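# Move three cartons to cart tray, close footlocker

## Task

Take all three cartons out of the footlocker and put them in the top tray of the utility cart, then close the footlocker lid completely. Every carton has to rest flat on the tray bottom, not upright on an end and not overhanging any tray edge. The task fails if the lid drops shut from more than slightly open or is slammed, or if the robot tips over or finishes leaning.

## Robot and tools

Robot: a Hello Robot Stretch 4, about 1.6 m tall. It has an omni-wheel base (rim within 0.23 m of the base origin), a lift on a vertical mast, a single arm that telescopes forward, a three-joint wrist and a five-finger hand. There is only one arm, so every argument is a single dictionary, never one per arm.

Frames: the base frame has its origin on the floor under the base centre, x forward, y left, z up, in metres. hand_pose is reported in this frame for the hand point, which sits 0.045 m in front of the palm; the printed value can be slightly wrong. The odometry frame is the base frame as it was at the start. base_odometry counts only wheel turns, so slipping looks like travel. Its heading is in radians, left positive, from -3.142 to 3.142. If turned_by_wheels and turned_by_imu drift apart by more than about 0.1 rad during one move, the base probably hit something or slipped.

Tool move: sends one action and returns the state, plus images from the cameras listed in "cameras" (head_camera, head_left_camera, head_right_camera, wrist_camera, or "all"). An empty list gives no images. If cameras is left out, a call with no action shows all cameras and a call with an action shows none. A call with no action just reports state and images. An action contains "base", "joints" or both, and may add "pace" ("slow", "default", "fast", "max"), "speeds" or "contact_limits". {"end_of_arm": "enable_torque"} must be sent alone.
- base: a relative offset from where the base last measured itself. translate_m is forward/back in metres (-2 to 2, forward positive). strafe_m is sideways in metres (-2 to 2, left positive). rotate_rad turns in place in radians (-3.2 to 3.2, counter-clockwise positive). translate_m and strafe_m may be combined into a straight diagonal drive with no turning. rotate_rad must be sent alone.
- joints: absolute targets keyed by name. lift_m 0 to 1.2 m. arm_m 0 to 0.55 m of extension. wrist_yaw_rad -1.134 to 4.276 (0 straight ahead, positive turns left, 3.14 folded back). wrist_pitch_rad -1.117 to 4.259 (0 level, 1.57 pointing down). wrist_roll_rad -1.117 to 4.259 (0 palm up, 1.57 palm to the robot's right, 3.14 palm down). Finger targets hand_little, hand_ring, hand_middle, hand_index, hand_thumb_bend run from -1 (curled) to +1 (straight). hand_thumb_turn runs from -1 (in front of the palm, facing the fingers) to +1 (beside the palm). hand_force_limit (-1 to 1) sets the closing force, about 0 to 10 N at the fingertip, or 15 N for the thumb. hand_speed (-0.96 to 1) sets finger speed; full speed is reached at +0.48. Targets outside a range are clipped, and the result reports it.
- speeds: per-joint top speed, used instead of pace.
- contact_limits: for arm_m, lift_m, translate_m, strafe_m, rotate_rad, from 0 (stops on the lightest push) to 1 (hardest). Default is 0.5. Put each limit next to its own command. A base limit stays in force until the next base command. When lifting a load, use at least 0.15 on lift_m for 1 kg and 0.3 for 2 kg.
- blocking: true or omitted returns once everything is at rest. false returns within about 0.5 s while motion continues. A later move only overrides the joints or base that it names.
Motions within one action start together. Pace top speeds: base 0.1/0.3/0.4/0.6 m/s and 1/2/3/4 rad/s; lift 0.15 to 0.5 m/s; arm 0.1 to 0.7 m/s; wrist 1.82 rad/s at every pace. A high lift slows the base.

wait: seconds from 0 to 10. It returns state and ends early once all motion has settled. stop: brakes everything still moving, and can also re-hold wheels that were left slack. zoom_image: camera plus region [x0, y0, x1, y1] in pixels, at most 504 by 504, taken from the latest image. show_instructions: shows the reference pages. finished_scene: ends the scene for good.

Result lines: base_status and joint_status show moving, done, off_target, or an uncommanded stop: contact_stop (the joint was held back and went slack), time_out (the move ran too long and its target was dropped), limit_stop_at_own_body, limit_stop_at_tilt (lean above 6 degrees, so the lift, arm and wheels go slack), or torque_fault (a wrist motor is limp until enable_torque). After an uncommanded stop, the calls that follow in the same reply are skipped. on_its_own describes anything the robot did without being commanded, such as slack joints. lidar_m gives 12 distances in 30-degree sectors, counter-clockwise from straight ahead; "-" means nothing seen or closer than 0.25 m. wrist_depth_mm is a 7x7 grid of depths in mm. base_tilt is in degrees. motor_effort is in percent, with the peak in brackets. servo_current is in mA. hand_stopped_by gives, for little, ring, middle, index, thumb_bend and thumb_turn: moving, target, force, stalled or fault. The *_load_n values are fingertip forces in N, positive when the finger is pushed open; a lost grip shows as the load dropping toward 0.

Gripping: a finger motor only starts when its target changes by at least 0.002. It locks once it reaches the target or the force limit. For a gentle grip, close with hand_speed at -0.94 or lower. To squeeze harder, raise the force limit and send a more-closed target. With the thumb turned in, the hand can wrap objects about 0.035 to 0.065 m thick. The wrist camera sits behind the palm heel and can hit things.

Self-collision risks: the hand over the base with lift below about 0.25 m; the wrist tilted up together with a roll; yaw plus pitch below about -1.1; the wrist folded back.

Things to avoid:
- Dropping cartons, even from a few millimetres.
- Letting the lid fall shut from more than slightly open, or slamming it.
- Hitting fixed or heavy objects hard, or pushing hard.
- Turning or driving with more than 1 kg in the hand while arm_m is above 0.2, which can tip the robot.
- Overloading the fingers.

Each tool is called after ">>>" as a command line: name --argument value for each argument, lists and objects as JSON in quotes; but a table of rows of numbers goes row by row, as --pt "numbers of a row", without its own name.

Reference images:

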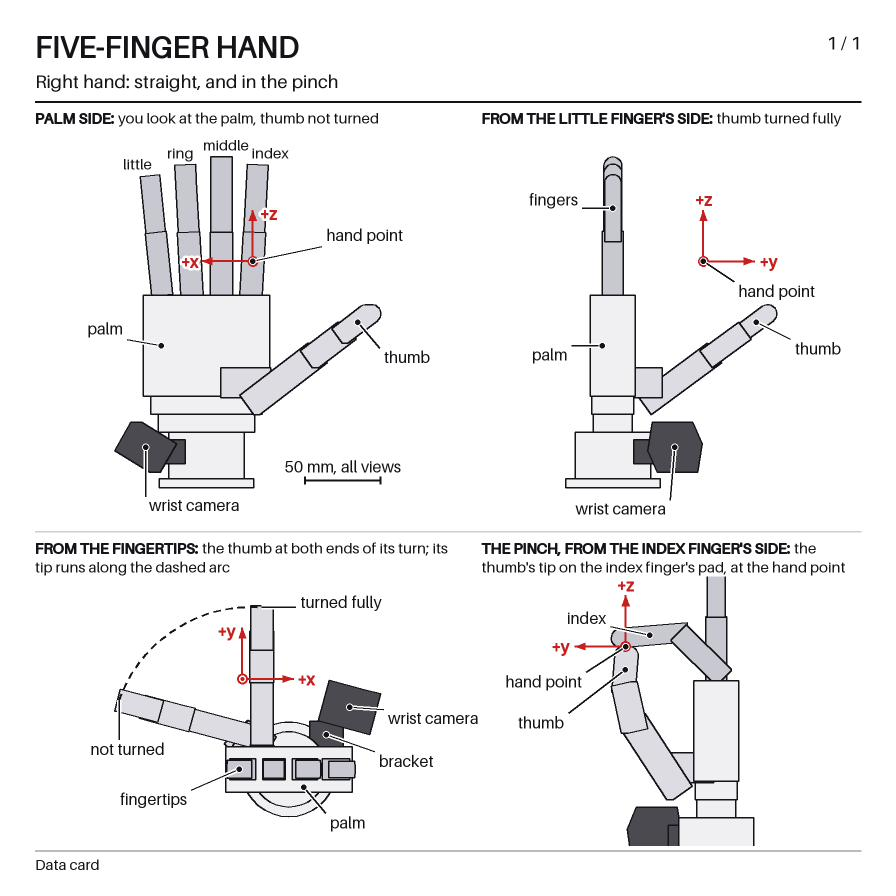

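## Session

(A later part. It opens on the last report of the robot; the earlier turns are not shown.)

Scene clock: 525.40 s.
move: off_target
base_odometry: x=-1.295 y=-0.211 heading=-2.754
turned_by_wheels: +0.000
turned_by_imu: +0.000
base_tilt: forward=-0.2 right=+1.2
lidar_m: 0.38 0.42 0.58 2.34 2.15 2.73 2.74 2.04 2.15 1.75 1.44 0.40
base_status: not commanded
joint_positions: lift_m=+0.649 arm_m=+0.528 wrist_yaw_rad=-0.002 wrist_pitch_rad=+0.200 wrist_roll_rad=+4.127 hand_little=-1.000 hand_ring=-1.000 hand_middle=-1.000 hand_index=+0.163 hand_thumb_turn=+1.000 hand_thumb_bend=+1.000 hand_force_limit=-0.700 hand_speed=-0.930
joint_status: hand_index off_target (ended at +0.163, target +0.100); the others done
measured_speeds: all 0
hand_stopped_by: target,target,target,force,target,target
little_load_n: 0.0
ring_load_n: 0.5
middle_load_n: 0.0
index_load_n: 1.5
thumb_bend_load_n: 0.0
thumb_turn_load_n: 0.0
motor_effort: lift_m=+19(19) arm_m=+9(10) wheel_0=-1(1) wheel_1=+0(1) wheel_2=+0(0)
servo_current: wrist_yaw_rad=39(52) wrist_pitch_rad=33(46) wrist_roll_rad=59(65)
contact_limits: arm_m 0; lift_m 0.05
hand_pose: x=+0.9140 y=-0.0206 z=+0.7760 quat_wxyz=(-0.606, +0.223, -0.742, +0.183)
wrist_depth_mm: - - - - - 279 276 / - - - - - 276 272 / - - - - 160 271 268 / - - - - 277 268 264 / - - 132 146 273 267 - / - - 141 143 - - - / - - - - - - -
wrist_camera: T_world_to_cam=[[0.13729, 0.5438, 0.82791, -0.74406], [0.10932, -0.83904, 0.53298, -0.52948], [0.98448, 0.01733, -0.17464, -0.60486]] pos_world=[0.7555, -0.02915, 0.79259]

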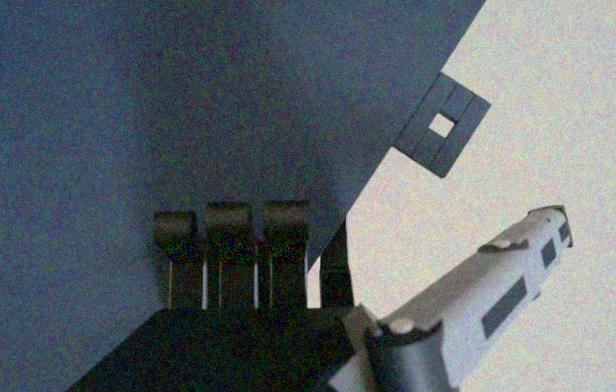

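>>> move --joints '{"arm_m": 0.503, "lift_m": 0.652}' --speeds '{"arm_m": 0.04, "lift_m": 0.02}' --contact_limits '{"arm_m": 0.05, "lift_m": 0.2}' --cameras '["head_camera", "wrist_camera"]'

Scene clock: 527.20 s.
move: done
base_odometry: x=-1.295 y=-0.211 heading=-2.754
turned_by_wheels: +0.000
turned_by_imu: +0.000
base_tilt: forward=-0.3 right=+1.2
lidar_m: 0.38 0.41 0.59 2.33 2.17 2.71 2.73 2.03 2.12 1.74 1.42 0.40
base_status: not commanded
joint_positions: lift_m=+0.652 arm_m=+0.503 wrist_yaw_rad=-0.002 wrist_pitch_rad=+0.200 wrist_roll_rad=+4.127 hand_little=-1.000 hand_ring=-1.000 hand_middle=-1.000 hand_index=+0.163 hand_thumb_turn=+1.000 hand_thumb_bend=+1.000 hand_force_limit=-0.700 hand_speed=-0.930
joint_status: all done
measured_speeds: all 0
hand_stopped_by: target,target,target,force,target,target
little_load_n: 0.0
ring_load_n: 0.0
middle_load_n: 0.0
index_load_n: 1.0
thumb_bend_load_n: 0.0
thumb_turn_load_n: 0.0
motor_effort: lift_m=+25(27) arm_m=-9(10) wheel_0=-1(1) wheel_1=+0(1) wheel_2=+0(0)
servo_current: wrist_yaw_rad=52(52) wrist_pitch_rad=26(52) wrist_roll_rad=85(85)
contact_limits: arm_m 0.05; lift_m 0.2
hand_pose: x=+0.8897 y=-0.0206 z=+0.7785 quat_wxyz=(-0.606, +0.223, -0.742, +0.183)
wrist_depth_mm: - - - - - 304 300 / - - - - - 300 296 / - - - - 159 293 290 / - - - - 300 291 286 / - - 131 147 298 291 - / - - 141 143 - - - / - - - - - - 271
wrist_camera: T_world_to_cam=[[0.1373, 0.54367, 0.82799, -0.74292], [0.1093, -0.83912, 0.53286, -0.52796], [0.98448, 0.01734, -0.17464, -0.5805]] pos_world=[0.7312, -0.02905, 0.79509]

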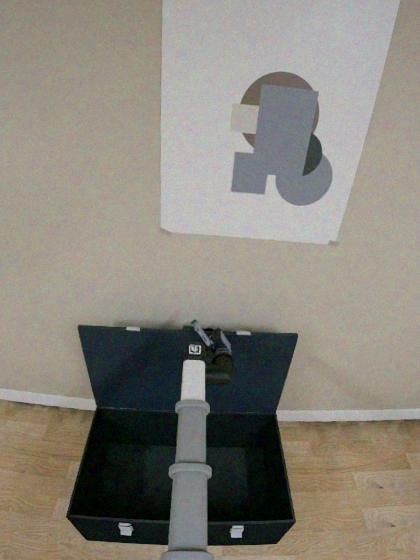

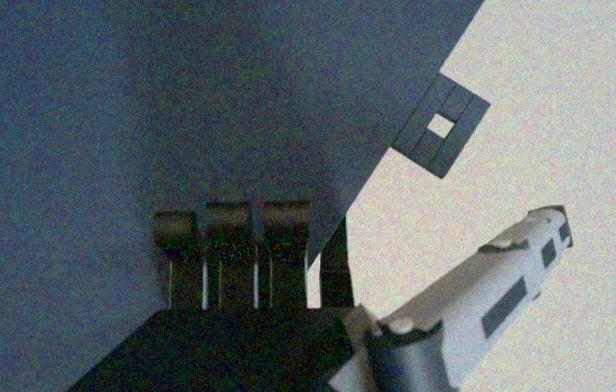

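>>> move --cameras '["head_camera", "wrist_camera"]'

Scene clock: 528.07 s.
base_odometry: x=-1.295 y=-0.211 heading=-2.754
turned_by_wheels: +0.000
turned_by_imu: +0.000
base_tilt: forward=-0.3 right=+1.2
lidar_m: 0.38 0.43 0.58 2.34 2.15 2.74 2.73 2.04 2.12 1.77 1.43 0.40
base_status: not commanded
joint_positions: lift_m=+0.652 arm_m=+0.503 wrist_yaw_rad=-0.002 wrist_pitch_rad=+0.200 wrist_roll_rad=+4.127 hand_little=-1.000 hand_ring=-1.000 hand_middle=-1.000 hand_index=+0.163 hand_thumb_turn=+1.000 hand_thumb_bend=+1.000 hand_force_limit=-0.700 hand_speed=-0.930
joint_status: all done
measured_speeds: all 0
hand_stopped_by: target,target,target,force,target,target
little_load_n: 0.0
ring_load_n: 0.0
middle_load_n: 0.0
index_load_n: 1.0
thumb_bend_load_n: 0.0
thumb_turn_load_n: 0.0
motor_effort: lift_m=+25(27) arm_m=-9(10) wheel_0=-1(1) wheel_1=+0(1) wheel_2=+0(0)
servo_current: wrist_yaw_rad=39(52) wrist_pitch_rad=33(52) wrist_roll_rad=46(85)
contact_limits: arm_m 0.05; lift_m 0.2
hand_pose: x=+0.8897 y=-0.0206 z=+0.7785 quat_wxyz=(-0.606, +0.223, -0.742, +0.183) (m; base frame)
wrist_depth_mm: - - - - - 304 298 / - - - - - 300 294 / - - - - 159 294 290 / - - - - 301 291 285 / - - 132 146 297 289 - / - - 142 143 - - - / - - - - - - 271
pictures: head_camera, wrist_camera
camera_calibration:
wrist_camera: T_world_to_cam=[[0.1373, 0.54367, 0.82799, -0.74292], [0.1093, -0.83912, 0.53286, -0.52796], [0.98448, 0.01734, -0.17464, -0.5805]] pos_world=[0.7312, -0.02905, 0.79509]

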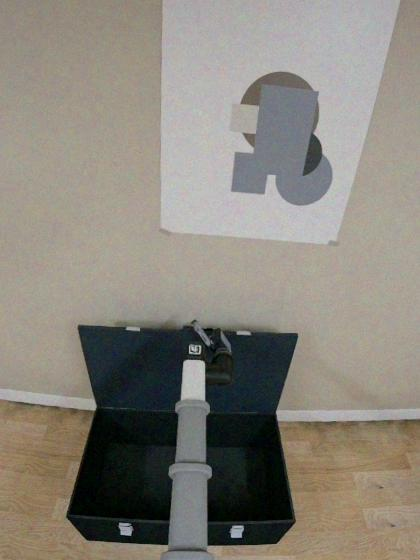

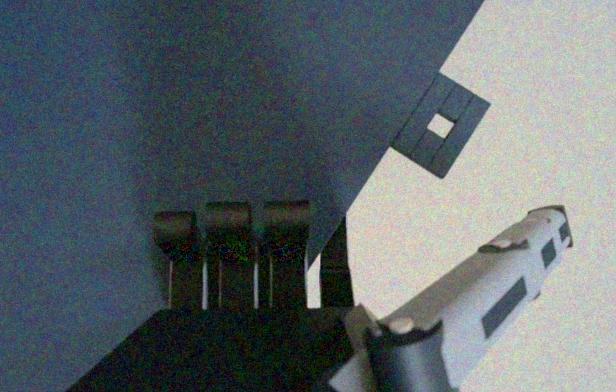

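>>> move --joints '{"arm_m": 0.48, "lift_m": 0.655}' --speeds '{"arm_m": 0.04, "lift_m": 0.02}' --contact_limits '{"arm_m": 0.08, "lift_m": 0.2}' --cameras '["head_camera", "wrist_camera"]'

>>> move --joints '{"arm_m": 0.456, "lift_m": 0.657}' --speeds '{"arm_m": 0.03, "lift_m": 0.02}' --contact_limits '{"arm_m": 0.08, "lift_m": 0.2}' --cameras '["head_camera", "wrist_camera"]'

Scene clock: 529.27 s.
move: done
base_odometry: x=-1.295 y=-0.211 heading=-2.754
turned_by_wheels: +0.000
turned_by_imu: +0.000
base_tilt: forward=-0.3 right=+1.2
lidar_m: 0.36 0.41 0.58 2.33 2.16 2.74 2.72 2.03 2.16 1.77 1.43 0.40
base_status: not commanded
joint_positions: lift_m=+0.655 arm_m=+0.480 wrist_yaw_rad=-0.002 wrist_pitch_rad=+0.200 wrist_roll_rad=+4.127 hand_little=-1.000 hand_ring=-1.000 hand_middle=-1.000 hand_index=+0.163 hand_thumb_turn=+1.000 hand_thumb_bend=+1.000 hand_force_limit=-0.700 hand_speed=-0.930
joint_status: all done
measured_speeds: all 0
hand_stopped_by: target,target,target,force,target,target
little_load_n: 0.0
ring_load_n: 0.0
middle_load_n: 0.0
index_load_n: 0.5
thumb_bend_load_n: -0.5
thumb_turn_load_n: 0.0
motor_effort: lift_m=+25(29) arm_m=-9(12) wheel_0=-1(1) wheel_1=+0(1) wheel_2=+0(0)
servo_current: wrist_yaw_rad=46(59) wrist_pitch_rad=33(46) wrist_roll_rad=26(72)
contact_limits: arm_m 0.08; lift_m 0.2
hand_pose: x=+0.8668 y=-0.0206 z=+0.7815 quat_wxyz=(-0.606, +0.223, -0.742, +0.183)
wrist_depth_mm: - - - - - 329 322 / - - - - 160 322 319 / - - - - 159 315 312 / - - - 109 324 314 306 / - - 131 147 317 310 - / - - 142 143 - - - / - - - - - - 290
wrist_camera: T_world_to_cam=[[0.1373, 0.54367, 0.82799, -0.74225], [0.1093, -0.83912, 0.53286, -0.52705], [0.98448, 0.01734, -0.17464, -0.55734]] pos_world=[0.7082, -0.02905, 0.79809]

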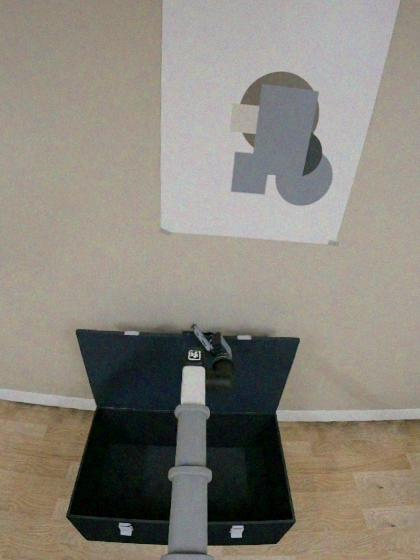

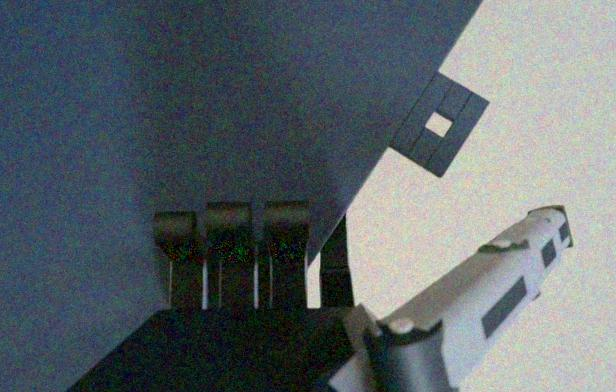

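Scene clock: 530.43 s.
move: done
base_odometry: x=-1.295 y=-0.211 heading=-2.754
turned_by_wheels: +0.000
turned_by_imu: +0.000
base_tilt: forward=-0.3 right=+1.4
lidar_m: 0.35 0.42 0.57 2.34 2.16 2.73 2.74 2.02 2.12 1.76 1.44 0.41
base_status: not commanded
joint_positions: lift_m=+0.657 arm_m=+0.456 wrist_yaw_rad=-0.002 wrist_pitch_rad=+0.200 wrist_roll_rad=+4.127 hand_little=-1.000 hand_ring=-1.000 hand_middle=-1.000 hand_index=+0.163 hand_thumb_turn=+1.000 hand_thumb_bend=+1.000 hand_force_limit=-0.700 hand_speed=-0.930
joint_status: all done
measured_speeds: all 0
hand_stopped_by: target,target,target,force,target,target
little_load_n: 0.0
ring_load_n: 0.0
middle_load_n: 0.0
index_load_n: 0.0
thumb_bend_load_n: 0.0
thumb_turn_load_n: -0.5
motor_effort: lift_m=+25(27) arm_m=-9(10) wheel_0=-1(1) wheel_1=+0(1) wheel_2=+0(0)
servo_current: wrist_yaw_rad=39(52) wrist_pitch_rad=46(46) wrist_roll_rad=39(85)
contact_limits: arm_m 0.08; lift_m 0.2
hand_pose: x=+0.8427 y=-0.0206 z=+0.7835 quat_wxyz=(-0.606, +0.223, -0.742, +0.183)
wrist_depth_mm: - - - - - 349 347 / - - - - 160 343 340 / - - - - 159 338 334 / - - - 109 347 338 329 / - - 131 146 340 334 - / - - 141 143 - - - / - - - - - - -
wrist_camera: T_world_to_cam=[[0.1373, 0.54367, 0.82799, -0.74061], [0.1093, -0.83912, 0.53286, -0.52549], [0.98448, 0.01734, -0.17464, -0.53336]] pos_world=[0.6842, -0.02905, 0.80009]

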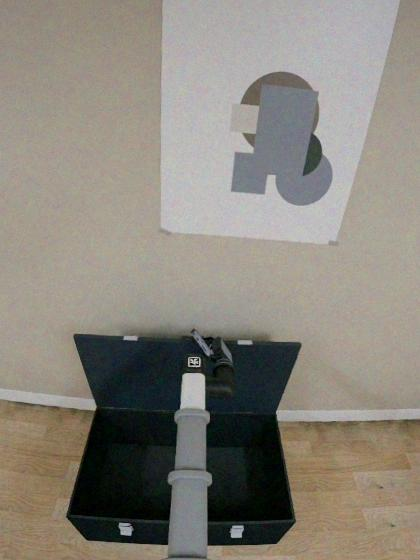

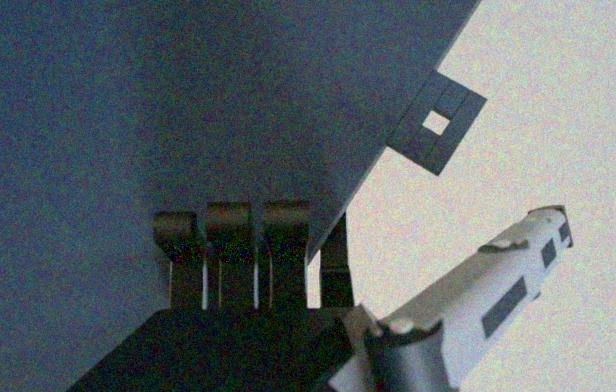

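>>> move --joints '{"arm_m": 0.43, "lift_m": 0.657}' --speeds '{"arm_m": 0.03, "lift_m": 0.02}' --contact_limits '{"arm_m": 0.08, "lift_m": 0.2}' --cameras '["head_camera", "wrist_camera"]'

>>> move --joints '{"arm_m": 0.405, "lift_m": 0.6555}' --speeds '{"arm_m": 0.03, "lift_m": 0.02}' --contact_limits '{"arm_m": 0.08, "lift_m": 0.2}' --cameras '["head_camera", "wrist_camera"]'

Scene clock: 531.93 s.
move: done
base_odometry: x=-1.295 y=-0.211 heading=-2.754
turned_by_wheels: +0.000
turned_by_imu: +0.000
base_tilt: forward=-0.1 right=+1.3
lidar_m: 0.39 0.41 0.54 2.34 2.15 2.74 2.73 2.04 2.15 1.77 1.41 0.40
base_status: not commanded
joint_positions: lift_m=+0.657 arm_m=+0.430 wrist_yaw_rad=-0.002 wrist_pitch_rad=+0.200 wrist_roll_rad=+4.127 hand_little=-1.000 hand_ring=-1.000 hand_middle=-1.000 hand_index=+0.163 hand_thumb_turn=+1.000 hand_thumb_bend=+1.000 hand_force_limit=-0.700 hand_speed=-0.930
joint_status: all done
measured_speeds: all 0
hand_stopped_by: target,target,target,force,target,target
little_load_n: 0.0
ring_load_n: 0.0
middle_load_n: 0.0
index_load_n: 0.0
thumb_bend_load_n: 0.0
thumb_turn_load_n: -0.5
motor_effort: lift_m=+25(31) arm_m=-9(11) wheel_0=-1(1) wheel_1=+0(1) wheel_2=+0(0)
servo_current: wrist_yaw_rad=46(65) wrist_pitch_rad=39(52) wrist_roll_rad=52(65)
contact_limits: arm_m 0.08; lift_m 0.2
hand_pose: x=+0.8167 y=-0.0206 z=+0.7835 quat_wxyz=(-0.606, +0.223, -0.742, +0.183)
wrist_depth_mm: - - - - - 375 373 / - - - - 160 370 364 / - - - - 160 364 359 / - - - 109 370 364 353 / - - 131 146 366 359 - / - - 142 143 - - - / - - - - - - -
wrist_camera: T_world_to_cam=[[0.13738, 0.54368, 0.82797, -0.73708], [0.10935, -0.83911, 0.53286, -0.52268], [0.98446, 0.01734, -0.17473, -0.50767]] pos_world=[0.6582, -0.02905, 0.80009]

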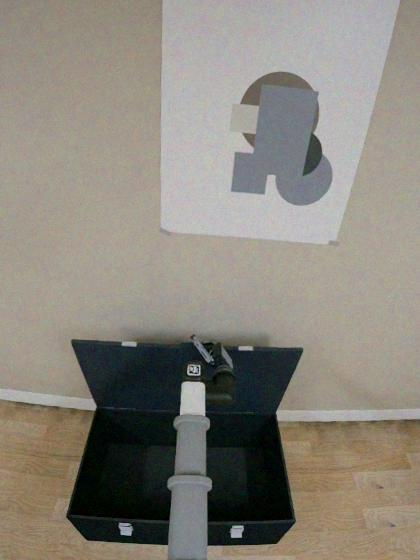

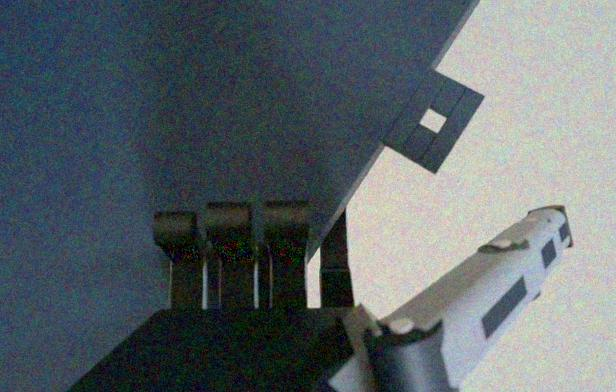

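Scene clock: 533.13 s.
move: done
base_odometry: x=-1.295 y=-0.211 heading=-2.754
turned_by_wheels: +0.000
turned_by_imu: +0.000
base_tilt: forward=-0.2 right=+1.3
lidar_m: 0.37 0.42 0.57 2.33 2.17 2.74 2.73 2.04 2.15 1.75 1.45 0.40
base_status: not commanded
joint_positions: lift_m=+0.656 arm_m=+0.405 wrist_yaw_rad=-0.002 wrist_pitch_rad=+0.200 wrist_roll_rad=+4.127 hand_little=-1.000 hand_ring=-1.000 hand_middle=-1.000 hand_index=+0.163 hand_thumb_turn=+1.000 hand_thumb_bend=+1.000 hand_force_limit=-0.700 hand_speed=-0.930
joint_status: all done
measured_speeds: all 0
hand_stopped_by: target,target,target,force,target,target
little_load_n: 0.0
ring_load_n: 0.0
middle_load_n: 0.0
index_load_n: 0.0
thumb_bend_load_n: 0.0
thumb_turn_load_n: 0.0
motor_effort: lift_m=+19(25) arm_m=-9(11) wheel_0=-1(1) wheel_1=+0(1) wheel_2=+0(0)
servo_current: wrist_yaw_rad=46(59) wrist_pitch_rad=33(46) wrist_roll_rad=33(78)
contact_limits: arm_m 0.08; lift_m 0.2
hand_pose: x=+0.7917 y=-0.0206 z=+0.7825 quat_wxyz=(-0.606, +0.223, -0.742, +0.183)
wrist_depth_mm: - - - - - 404 392 / - - - - 160 394 387 / - - - - 158 387 382 / - - - 109 397 384 377 / - - 131 146 389 379 - / - - 141 143 - - - / - - - - - - -
wrist_camera: T_world_to_cam=[[0.13738, 0.54368, 0.82797, -0.73281], [0.10935, -0.83911, 0.53286, -0.51942], [0.98446, 0.01734, -0.17473, -0.48324]] pos_world=[0.6332, -0.02905, 0.79909]

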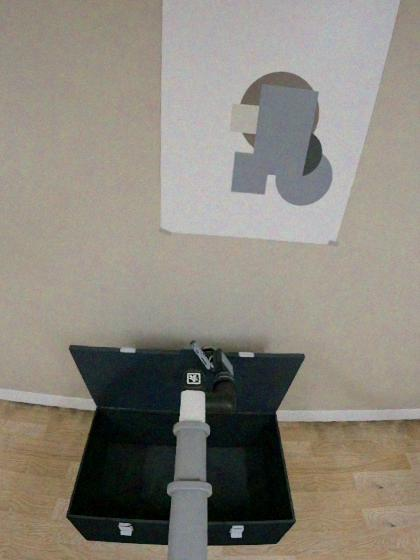

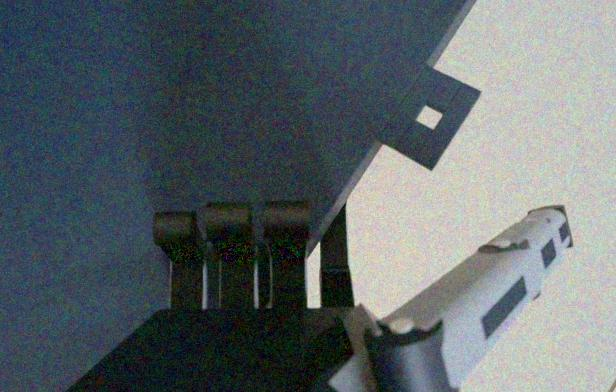

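>>> zoom_image --camera "head_camera" --region '[50, 310, 330, 440]'

>>> zoom_image --camera "wrist_camera" --region '[250, 0, 560, 320]'

Scaled by 1.800 from the camera's image (finer frame: 1200x1600).

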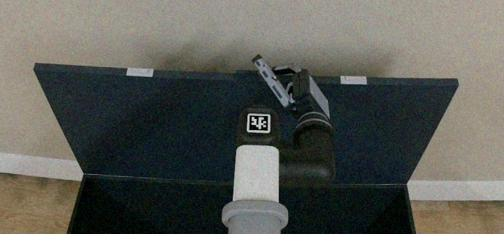

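Scaled by 1.575.

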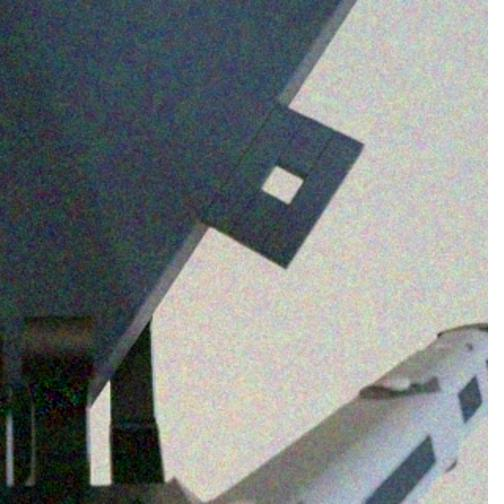

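>>> move --joints '{"arm_m": 0.38, "lift_m": 0.652}' --speeds '{"arm_m": 0.03, "lift_m": 0.02}' --contact_limits '{"arm_m": 0.08, "lift_m": 0.2}' --cameras '["head_camera", "wrist_camera"]'

Scene clock: 535.33 s.
move: done
base_odometry: x=-1.295 y=-0.211 heading=-2.754
turned_by_wheels: +0.000
turned_by_imu: +0.001
base_tilt: forward=-0.2 right=+1.3
lidar_m: 0.38 0.41 0.58 2.33 2.14 2.71 2.73 2.02 2.15 1.77 1.42 0.41
base_status: not commanded
joint_positions: lift_m=+0.652 arm_m=+0.380 wrist_yaw_rad=-0.002 wrist_pitch_rad=+0.200 wrist_roll_rad=+4.127 hand_little=-1.000 hand_ring=-1.000 hand_middle=-1.000 hand_index=+0.163 hand_thumb_turn=+1.000 hand_thumb_bend=+1.000 hand_force_limit=-0.700 hand_speed=-0.930
joint_status: all done
measured_speeds: all 0
hand_stopped_by: target,target,target,force,target,target
little_load_n: 0.0
ring_load_n: 0.0
middle_load_n: 0.0
index_load_n: 0.0
thumb_bend_load_n: 0.0
thumb_turn_load_n: -0.5
motor_effort: lift_m=+19(21) arm_m=-9(11) wheel_0=-1(1) wheel_1=+0(1) wheel_2=+0(0)
servo_current: wrist_yaw_rad=59(59) wrist_pitch_rad=33(59) wrist_roll_rad=33(78)
contact_limits: arm_m 0.08; lift_m 0.2
hand_pose: x=+0.7667 y=-0.0206 z=+0.7790 quat_wxyz=(-0.606, +0.223, -0.742, +0.183)
wrist_depth_mm: - - - - - 427 415 / - - - - 159 418 413 / - - - - 157 413 407 / - - - 109 421 410 402 / - - 131 146 413 404 - / - - 142 143 - - - / - - - - - - -
wrist_camera: T_world_to_cam=[[0.13746, 0.54369, 0.82795, -0.72652], [0.10941, -0.83911, 0.53285, -0.51484], [0.98445, 0.01734, -0.17483, -0.45915]] pos_world=[0.6082, -0.02905, 0.79558]

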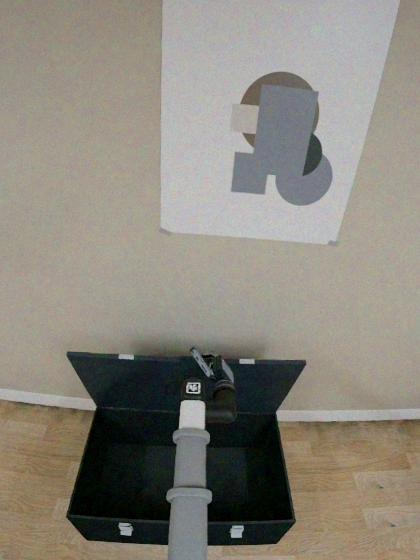

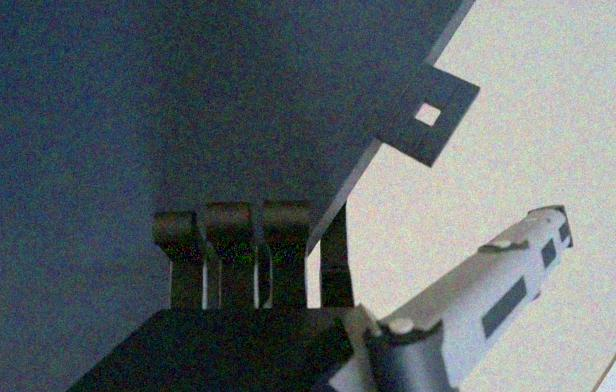

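>>> move --joints '{"hand_index": 1.0, "hand_speed": -0.7}' --cameras '["head_camera", "wrist_camera"]'

Scene clock: 539.50 s.
move: done
base_odometry: x=-1.295 y=-0.211 heading=-2.754
turned_by_wheels: +0.000
turned_by_imu: +0.001
base_tilt: forward=-0.3 right=+1.2
lidar_m: 0.37 0.41 0.56 2.34 2.16 2.75 2.71 2.02 2.14 1.76 1.43 0.42
base_status: not commanded
joint_positions: lift_m=+0.652 arm_m=+0.380 wrist_yaw_rad=-0.002 wrist_pitch_rad=+0.200 wrist_roll_rad=+4.127 hand_little=-1.000 hand_ring=-1.000 hand_middle=-1.000 hand_index=+1.000 hand_thumb_turn=+1.000 hand_thumb_bend=+1.000 hand_force_limit=-0.700 hand_speed=-0.700
joint_status: all done
measured_speeds: all 0
hand_stopped_by: target,target,target,target,target,target
little_load_n: 0.0
ring_load_n: 0.0
middle_load_n: 0.0
index_load_n: 0.0
thumb_bend_load_n: 0.0
thumb_turn_load_n: 0.0
motor_effort: lift_m=+19(19) arm_m=-9(9) wheel_0=-1(1) wheel_1=+0(1) wheel_2=+0(0)
servo_current: wrist_yaw_rad=46(59) wrist_pitch_rad=26(59) wrist_roll_rad=59(78)
contact_limits: arm_m 0.08; lift_m 0.2
hand_pose: x=+0.7667 y=-0.0206 z=+0.7790 quat_wxyz=(-0.606, +0.223, -0.742, +0.183)
wrist_depth_mm: - - - - - 427 415 / - - - - 159 418 413 / - - - - 157 415 404 / - - - 109 421 410 399 / - - 131 145 413 404 - / - - 141 142 410 - - / - - - - - - -
wrist_camera: T_world_to_cam=[[0.13746, 0.54369, 0.82795, -0.72652], [0.10941, -0.83911, 0.53285, -0.51484], [0.98445, 0.01734, -0.17483, -0.45915]] pos_world=[0.6082, -0.02905, 0.79558]

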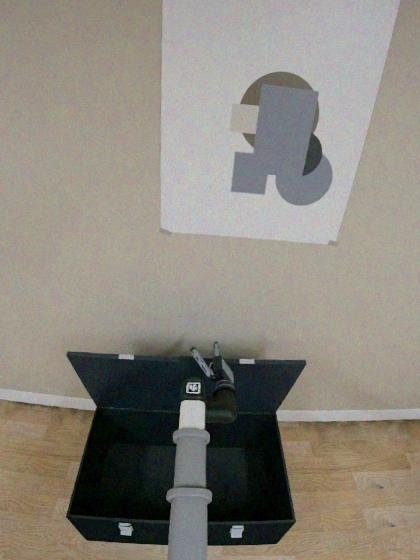

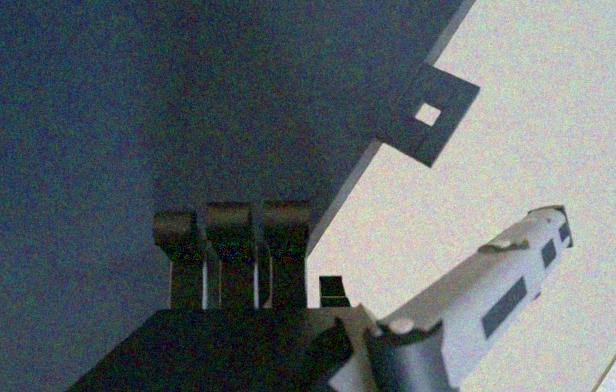

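>>> move --joints '{"wrist_pitch_rad": 0.1, "lift_m": 0.643, "arm_m": 0.376}' --speeds '{"arm_m": 0.03, "lift_m": 0.02, "wrist_pitch_rad": 0.2}' --contact_limits '{"arm_m": 0.1, "lift_m": 0.2}' --cameras '["head_camera", "wrist_camera"]'

Scene clock: 542.47 s.
move: done
base_odometry: x=-1.295 y=-0.211 heading=-2.754
turned_by_wheels: +0.000
turned_by_imu: +0.001
base_tilt: forward=-0.3 right=+1.3
lidar_m: 0.37 0.42 0.56 2.34 2.14 2.76 2.73 2.02 2.14 1.76 1.44 0.42
base_status: not commanded
joint_positions: lift_m=+0.643 arm_m=+0.376 wrist_yaw_rad=-0.002 wrist_pitch_rad=+0.112 wrist_roll_rad=+4.127 hand_little=-1.000 hand_ring=-1.000 hand_middle=-1.000 hand_index=+1.000 hand_thumb_turn=+1.000 hand_thumb_bend=+1.000 hand_force_limit=-0.700 hand_speed=-0.700
joint_status: all done
measured_speeds: all 0
hand_stopped_by: target,target,target,target,target,target
little_load_n: 0.0
ring_load_n: 0.0
middle_load_n: 0.0
index_load_n: 0.0
thumb_bend_load_n: 0.0
thumb_turn_load_n: 0.0
motor_effort: lift_m=+19(21) arm_m=-9(10) wheel_0=-1(1) wheel_1=+0(1) wheel_2=+0(0)
servo_current: wrist_yaw_rad=39(52) wrist_pitch_rad=59(117) wrist_roll_rad=46(65)
contact_limits: arm_m 0.1; lift_m 0.2
hand_pose: x=+0.7664 y=-0.0206 z=+0.7893 quat_wxyz=(-0.638, +0.214, -0.714, +0.193)
wrist_depth_mm: - - - - - 427 421 / - - - - 155 427 421 / - - - - 424 421 415 / - - - 109 424 413 413 / - - 132 145 421 421 - / - - 141 142 421 - - / - - - - - - -
wrist_camera: T_world_to_cam=[[0.06338, 0.54382, 0.8368, -0.68519], [0.06166, -0.83902, 0.54059, -0.48992], [0.99608, 0.01733, -0.0867, -0.53554]] pos_world=[0.60708, -0.02915, 0.79178]

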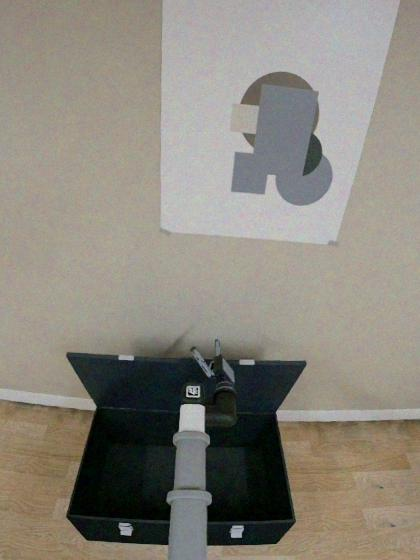

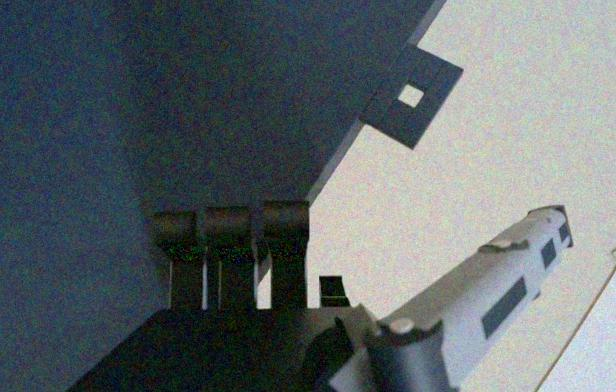

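>>> move --joints '{"wrist_pitch_rad": 0.0, "lift_m": 0.634, "arm_m": 0.373}' --speeds '{"arm_m": 0.03, "lift_m": 0.02, "wrist_pitch_rad": 0.2}' --contact_limits '{"arm_m": 0.1, "lift_m": 0.2}' --cameras '["head_camera", "wrist_camera"]'

Scene clock: 543.77 s.
move: done
base_odometry: x=-1.295 y=-0.211 heading=-2.754
turned_by_wheels: +0.000
turned_by_imu: +0.000
base_tilt: forward=-0.2 right=+1.4
lidar_m: 0.36 0.41 0.57 2.34 2.18 2.74 2.71 2.04 2.14 1.77 1.41 0.39
base_status: not commanded
joint_positions: lift_m=+0.634 arm_m=+0.373 wrist_yaw_rad=-0.002 wrist_pitch_rad=+0.011 wrist_roll_rad=+4.127 hand_little=-1.000 hand_ring=-1.000 hand_middle=-1.000 hand_index=+1.000 hand_thumb_turn=+1.000 hand_thumb_bend=+1.000 hand_force_limit=-0.700 hand_speed=-0.700
joint_status: all done
measured_speeds: all 0
hand_stopped_by: target,target,target,target,target,target
little_load_n: 0.5
ring_load_n: 0.0
middle_load_n: -0.5
index_load_n: 0.0
thumb_bend_load_n: 0.0
thumb_turn_load_n: -0.5
motor_effort: lift_m=+19(20) arm_m=-9(10) wheel_0=-1(1) wheel_1=+0(1) wheel_2=+0(0)
servo_current: wrist_yaw_rad=46(52) wrist_pitch_rad=52(91) wrist_roll_rad=59(78)
contact_limits: arm_m 0.1; lift_m 0.2
hand_pose: x=+0.7656 y=-0.0206 z=+0.8025 quat_wxyz=(-0.673, +0.205, -0.681, +0.203)
wrist_depth_mm: - - - - 156 433 433 / - - - - 155 433 436 / - - - - 433 430 436 / - - - 430 433 433 433 / - - 132 145 430 433 - / - - 141 142 - - - / - - - - - - -
wrist_camera: T_world_to_cam=[[-0.0208, 0.5439, 0.83889, -0.63334], [0.00717, -0.83897, 0.54413, -0.45808], [0.99976, 0.01733, 0.01355, -0.61677]] pos_world=[0.60674, -0.02915, 0.78892]

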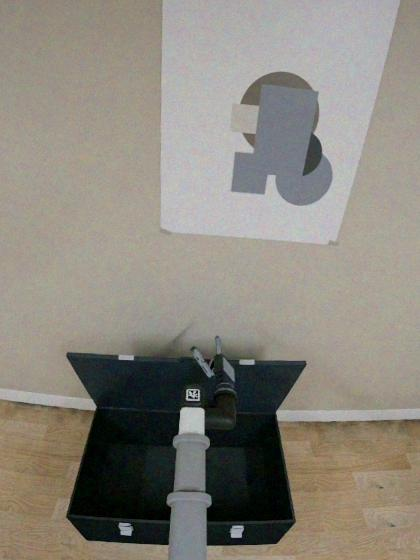

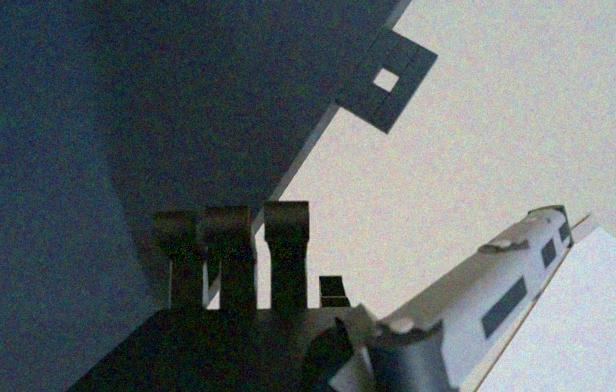

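>>> move --joints '{"hand_index": -1.0}' --cameras '["head_camera", "wrist_camera"]'

Scene clock: 547.00 s.
move: done
base_odometry: x=-1.295 y=-0.211 heading=-2.754
turned_by_wheels: +0.000
turned_by_imu: +0.001
base_tilt: forward=-0.3 right=+1.3
lidar_m: 0.38 0.41 0.57 2.34 2.16 2.75 2.72 2.03 2.14 1.77 1.42 0.41
base_status: not commanded
joint_positions: lift_m=+0.634 arm_m=+0.373 wrist_yaw_rad=-0.002 wrist_pitch_rad=+0.011 wrist_roll_rad=+4.127 hand_little=-1.000 hand_ring=-1.000 hand_middle=-1.000 hand_index=-1.000 hand_thumb_turn=+1.000 hand_thumb_bend=+1.000 hand_force_limit=-0.700 hand_speed=-0.700
joint_status: all done
measured_speeds: all 0
hand_stopped_by: target,target,target,target,target,target
little_load_n: 0.0
ring_load_n: 0.0
middle_load_n: 0.0
index_load_n: 0.0
thumb_bend_load_n: 0.0
thumb_turn_load_n: 0.0
motor_effort: lift_m=+19(19) arm_m=-9(9) wheel_0=-1(1) wheel_1=+0(1) wheel_2=+0(0)
servo_current: wrist_yaw_rad=46(65) wrist_pitch_rad=52(65) wrist_roll_rad=72(85)
contact_limits: arm_m 0.1; lift_m 0.2
hand_pose: x=+0.7656 y=-0.0206 z=+0.8025 quat_wxyz=(-0.673, +0.205, -0.681, +0.203)
wrist_depth_mm: - - - - 156 436 430 / - - - - 155 439 436 / - - - - 430 433 436 / - - - 171 433 433 433 / - - 132 134 430 433 - / - - 141 138 - - - / - - - - - - -
wrist_camera: T_world_to_cam=[[-0.0208, 0.5439, 0.83889, -0.63334], [0.00717, -0.83897, 0.54413, -0.45808], [0.99976, 0.01733, 0.01355, -0.61677]] pos_world=[0.60674, -0.02915, 0.78892]

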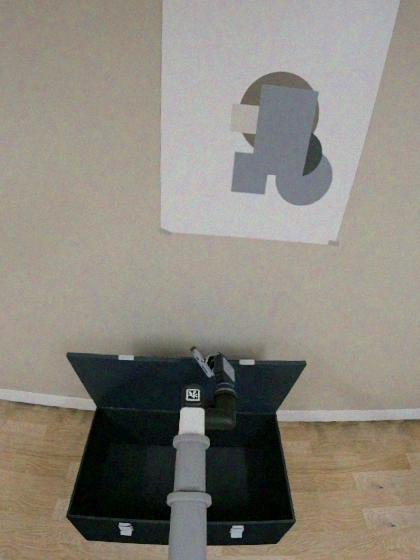

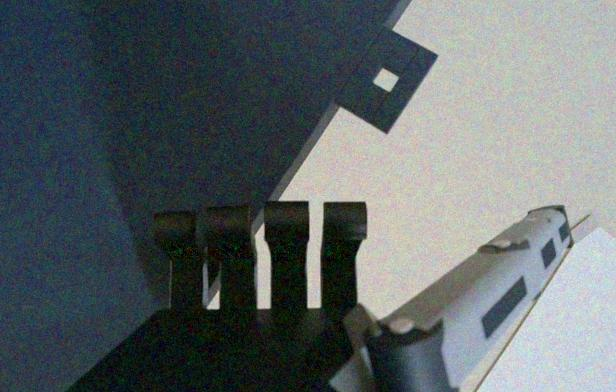

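>>> move --joints '{"lift_m": 0.605}' --speeds '{"lift_m": 0.03}' --contact_limits '{"lift_m": 0.2}' --cameras '["head_camera", "wrist_camera"]'

>>> move --joints '{"lift_m": 0.58, "wrist_pitch_rad": -0.04}' --speeds '{"lift_m": 0.03, "wrist_pitch_rad": 0.2}' --contact_limits '{"lift_m": 0.2}' --cameras '["head_camera", "wrist_camera"]'

Scene clock: 548.60 s.
move: done
base_odometry: x=-1.295 y=-0.211 heading=-2.754
turned_by_wheels: +0.000
turned_by_imu: +0.000
base_tilt: forward=-0.2 right=+1.3
lidar_m: 0.38 0.42 0.56 2.33 2.17 2.71 2.73 2.02 2.14 1.76 1.41 0.38
base_status: not commanded
joint_positions: lift_m=+0.605 arm_m=+0.373 wrist_yaw_rad=-0.002 wrist_pitch_rad=+0.005 wrist_roll_rad=+4.127 hand_little=-1.000 hand_ring=-1.000 hand_middle=-1.000 hand_index=-1.000 hand_thumb_turn=+1.000 hand_thumb_bend=+1.000 hand_force_limit=-0.700 hand_speed=-0.700
joint_status: all done
measured_speeds: all 0
hand_stopped_by: target,target,target,target,target,target
little_load_n: 0.0
ring_load_n: 0.5
middle_load_n: 0.0
index_load_n: 0.0
thumb_bend_load_n: 0.0
thumb_turn_load_n: 0.0
motor_effort: lift_m=+19(23) arm_m=-8(9) wheel_0=+0(1) wheel_1=+0(1) wheel_2=-1(1)
servo_current: wrist_yaw_rad=39(52) wrist_pitch_rad=52(59) wrist_roll_rad=52(72)
contact_limits: arm_m 0.1; lift_m 0.2
hand_pose: x=+0.7656 y=-0.0206 z=+0.7747 quat_wxyz=(-0.675, +0.204, -0.679, +0.204)
wrist_depth_mm: - - - - - 436 436 / - - - - 158 439 436 / - - - - 159 436 436 / - - - 109 430 436 439 / - - 132 134 433 436 - / - - 141 138 - - - / - - - - - - -
wrist_camera: T_world_to_cam=[[-0.02567, 0.54388, 0.83877, -0.60623], [0.00401, -0.83898, 0.54414, -0.44057], [0.99966, 0.01733, 0.01935, -0.62084]] pos_world=[0.60684, -0.02915, 0.76023]

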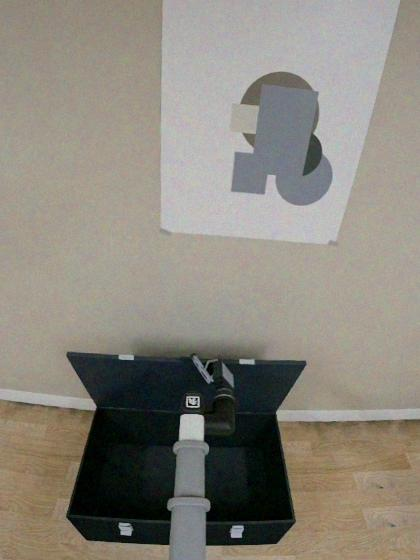

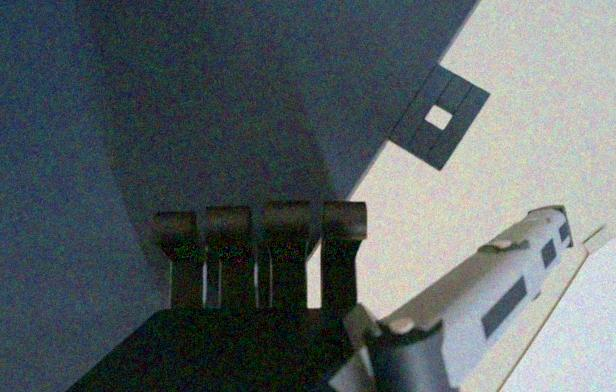

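Scene clock: 549.83 s.
move: done
base_odometry: x=-1.295 y=-0.211 heading=-2.754
turned_by_wheels: +0.000
turned_by_imu: +0.000
base_tilt: forward=-0.3 right=+1.3
lidar_m: 0.37 0.41 0.59 2.33 2.14 2.74 2.73 2.04 2.15 1.76 1.42 0.41
base_status: not commanded
joint_positions: lift_m=+0.580 arm_m=+0.373 wrist_yaw_rad=-0.002 wrist_pitch_rad=-0.033 wrist_roll_rad=+4.127 hand_little=-1.000 hand_ring=-1.000 hand_middle=-1.000 hand_index=-1.000 hand_thumb_turn=+1.000 hand_thumb_bend=+1.000 hand_force_limit=-0.700 hand_speed=-0.700
joint_status: all done
measured_speeds: all 0
hand_stopped_by: target,target,target,target,target,target
little_load_n: 0.0
ring_load_n: 0.0
middle_load_n: 0.0
index_load_n: 0.0
thumb_bend_load_n: 0.0
thumb_turn_load_n: 0.0
motor_effort: lift_m=+19(21) arm_m=-8(9) wheel_0=-1(1) wheel_1=+0(0) wheel_2=-1(1)
servo_current: wrist_yaw_rad=46(52) wrist_pitch_rad=39(85) wrist_roll_rad=72(72)
contact_limits: arm_m 0.1; lift_m 0.2
hand_pose: x=+0.7657 y=-0.0206 z=+0.7583 quat_wxyz=(-0.688, +0.200, -0.666, +0.208)
wrist_depth_mm: - - - - - - 439 / - - - - - 160 445 / - - - - - 157 442 / - - - - 439 439 442 / - - 132 136 439 442 - / - - 141 142 - - - / - - - - - - -
wrist_camera: T_world_to_cam=[[-0.05798, 0.54382, 0.8372, -0.56653], [-0.01696, -0.83902, 0.54383, -0.41535], [0.99817, 0.01733, 0.05787, -0.64873]] pos_world=[0.60765, -0.02915, 0.73772]

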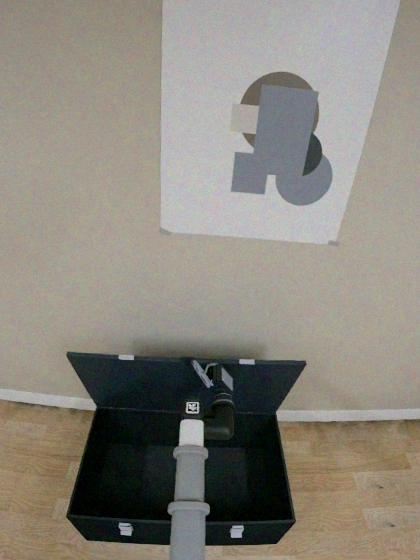

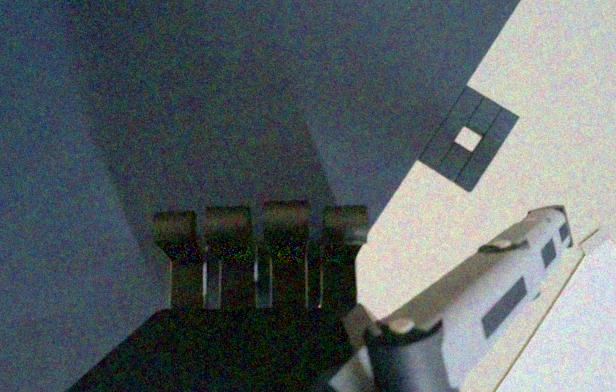

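>>> move --joints '{"lift_m": 0.562, "wrist_pitch_rad": -0.005}' --speeds '{"lift_m": 0.03, "wrist_pitch_rad": 0.2}' --contact_limits '{"lift_m": 0.2}' --cameras '["head_camera", "wrist_camera"]'

>>> move --base '{"strafe_m": -0.03}' --pace "slow" --contact_limits '{"strafe_m": 0.2}' --cameras '["head_camera", "wrist_camera"]'

Scene clock: 552.43 s.
move: done
base_odometry: x=-1.295 y=-0.211 heading=-2.754
turned_by_wheels: +0.000
turned_by_imu: +0.001
base_tilt: forward=-0.3 right=+1.3
lidar_m: 0.37 0.42 0.58 2.32 2.17 2.75 2.72 2.04 2.14 1.76 1.43 0.41
base_status: not commanded
joint_positions: lift_m=+0.562 arm_m=+0.373 wrist_yaw_rad=-0.002 wrist_pitch_rad=-0.005 wrist_roll_rad=+4.127 hand_little=-1.000 hand_ring=-1.000 hand_middle=-1.000 hand_index=-1.000 hand_thumb_turn=+1.000 hand_thumb_bend=+1.000 hand_force_limit=-0.700 hand_speed=-0.700
joint_status: all done
measured_speeds: all 0
hand_stopped_by: target,target,target,target,target,target
little_load_n: 0.0
ring_load_n: 0.0
middle_load_n: 0.0
index_load_n: 0.0
thumb_bend_load_n: 0.0
thumb_turn_load_n: 0.0
motor_effort: lift_m=+19(20) arm_m=-8(9) wheel_0=-1(1) wheel_1=+0(0) wheel_2=-1(1)
servo_current: wrist_yaw_rad=65(65) wrist_pitch_rad=46(85) wrist_roll_rad=59(85)
contact_limits: arm_m 0.1; lift_m 0.2
hand_pose: x=+0.7656 y=-0.0206 z=+0.7339 quat_wxyz=(-0.678, +0.203, -0.676, +0.205)
wrist_depth_mm: - - - - - - - / - - - - - - 436 / - - - - - 154 153 / - - - - - 154 151 / - - 132 136 - 436 - / - - 141 142 - - - / - - - - - - -
wrist_camera: T_world_to_cam=[[-0.03397, 0.54382, 0.83852, -0.56546], [-0.00137, -0.83903, 0.54409, -0.4142], [0.99942, 0.01733, 0.02925, -0.62718]] pos_world=[0.60704, -0.02915, 0.71785]

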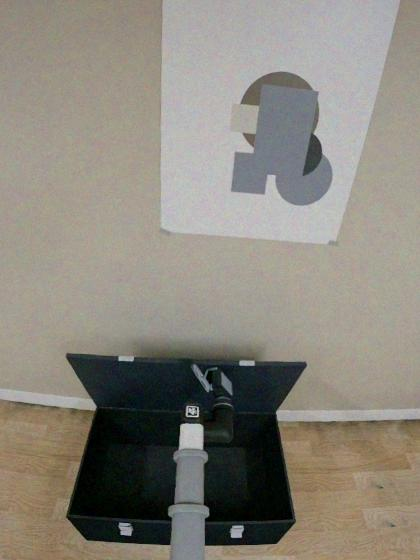

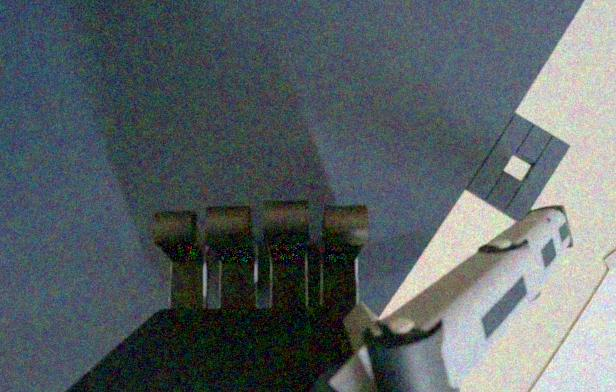

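Scene clock: 553.73 s.
move: done
base_odometry: x=-1.306 y=-0.183 heading=-2.754
turned_by_wheels: +0.000
turned_by_imu: +0.000
base_tilt: forward=-0.3 right=+1.2
lidar_m: 0.38 0.40 0.58 2.38 2.17 2.78 2.72 2.01 2.11 1.73 1.41 0.41
base_status: done
joint_positions: lift_m=+0.562 arm_m=+0.373 wrist_yaw_rad=-0.002 wrist_pitch_rad=-0.005 wrist_roll_rad=+4.127 hand_little=-1.000 hand_ring=-1.000 hand_middle=-1.000 hand_index=-1.000 hand_thumb_turn=+1.000 hand_thumb_bend=+1.000 hand_force_limit=-0.700 hand_speed=-0.700
joint_status: not commanded
measured_speeds: all 0
hand_stopped_by: target,target,target,target,target,target
little_load_n: 0.0
ring_load_n: 0.0
middle_load_n: 0.0
index_load_n: 0.0
thumb_bend_load_n: 0.0
thumb_turn_load_n: 0.0
motor_effort: lift_m=+19(19) arm_m=-8(9) wheel_0=+3(7) wheel_1=-2(5) wheel_2=-1(2)
servo_current: wrist_yaw_rad=46(52) wrist_pitch_rad=46(52) wrist_roll_rad=65(72)
contact_limits: arm_m 0.1; lift_m 0.2; strafe_m 0.2
hand_pose: x=+0.7656 y=-0.0206 z=+0.7339 quat_wxyz=(-0.678, +0.203, -0.676, +0.205)
wrist_depth_mm: - - - - - - - / - - - - - - - / - - - - - 155 153 / - - - - - 433 442 / - - 132 136 - 436 - / - - 141 142 - - - / - - - - - - -
wrist_camera: T_world_to_cam=[[-0.03397, 0.54382, 0.83852, -0.56546], [-0.00137, -0.83903, 0.54409, -0.4142], [0.99942, 0.01733, 0.02925, -0.62718]] pos_world=[0.60704, -0.02915, 0.71785]

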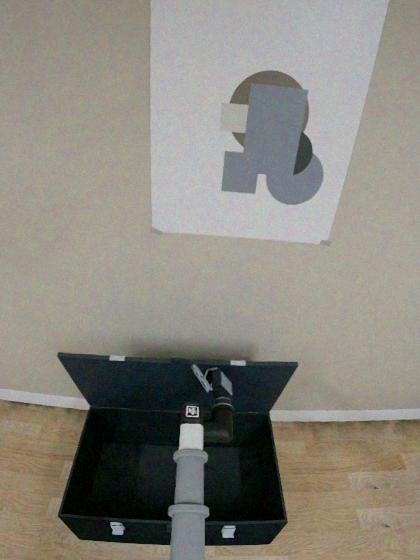

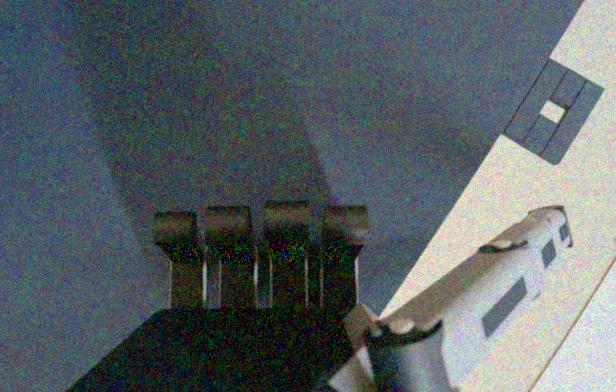

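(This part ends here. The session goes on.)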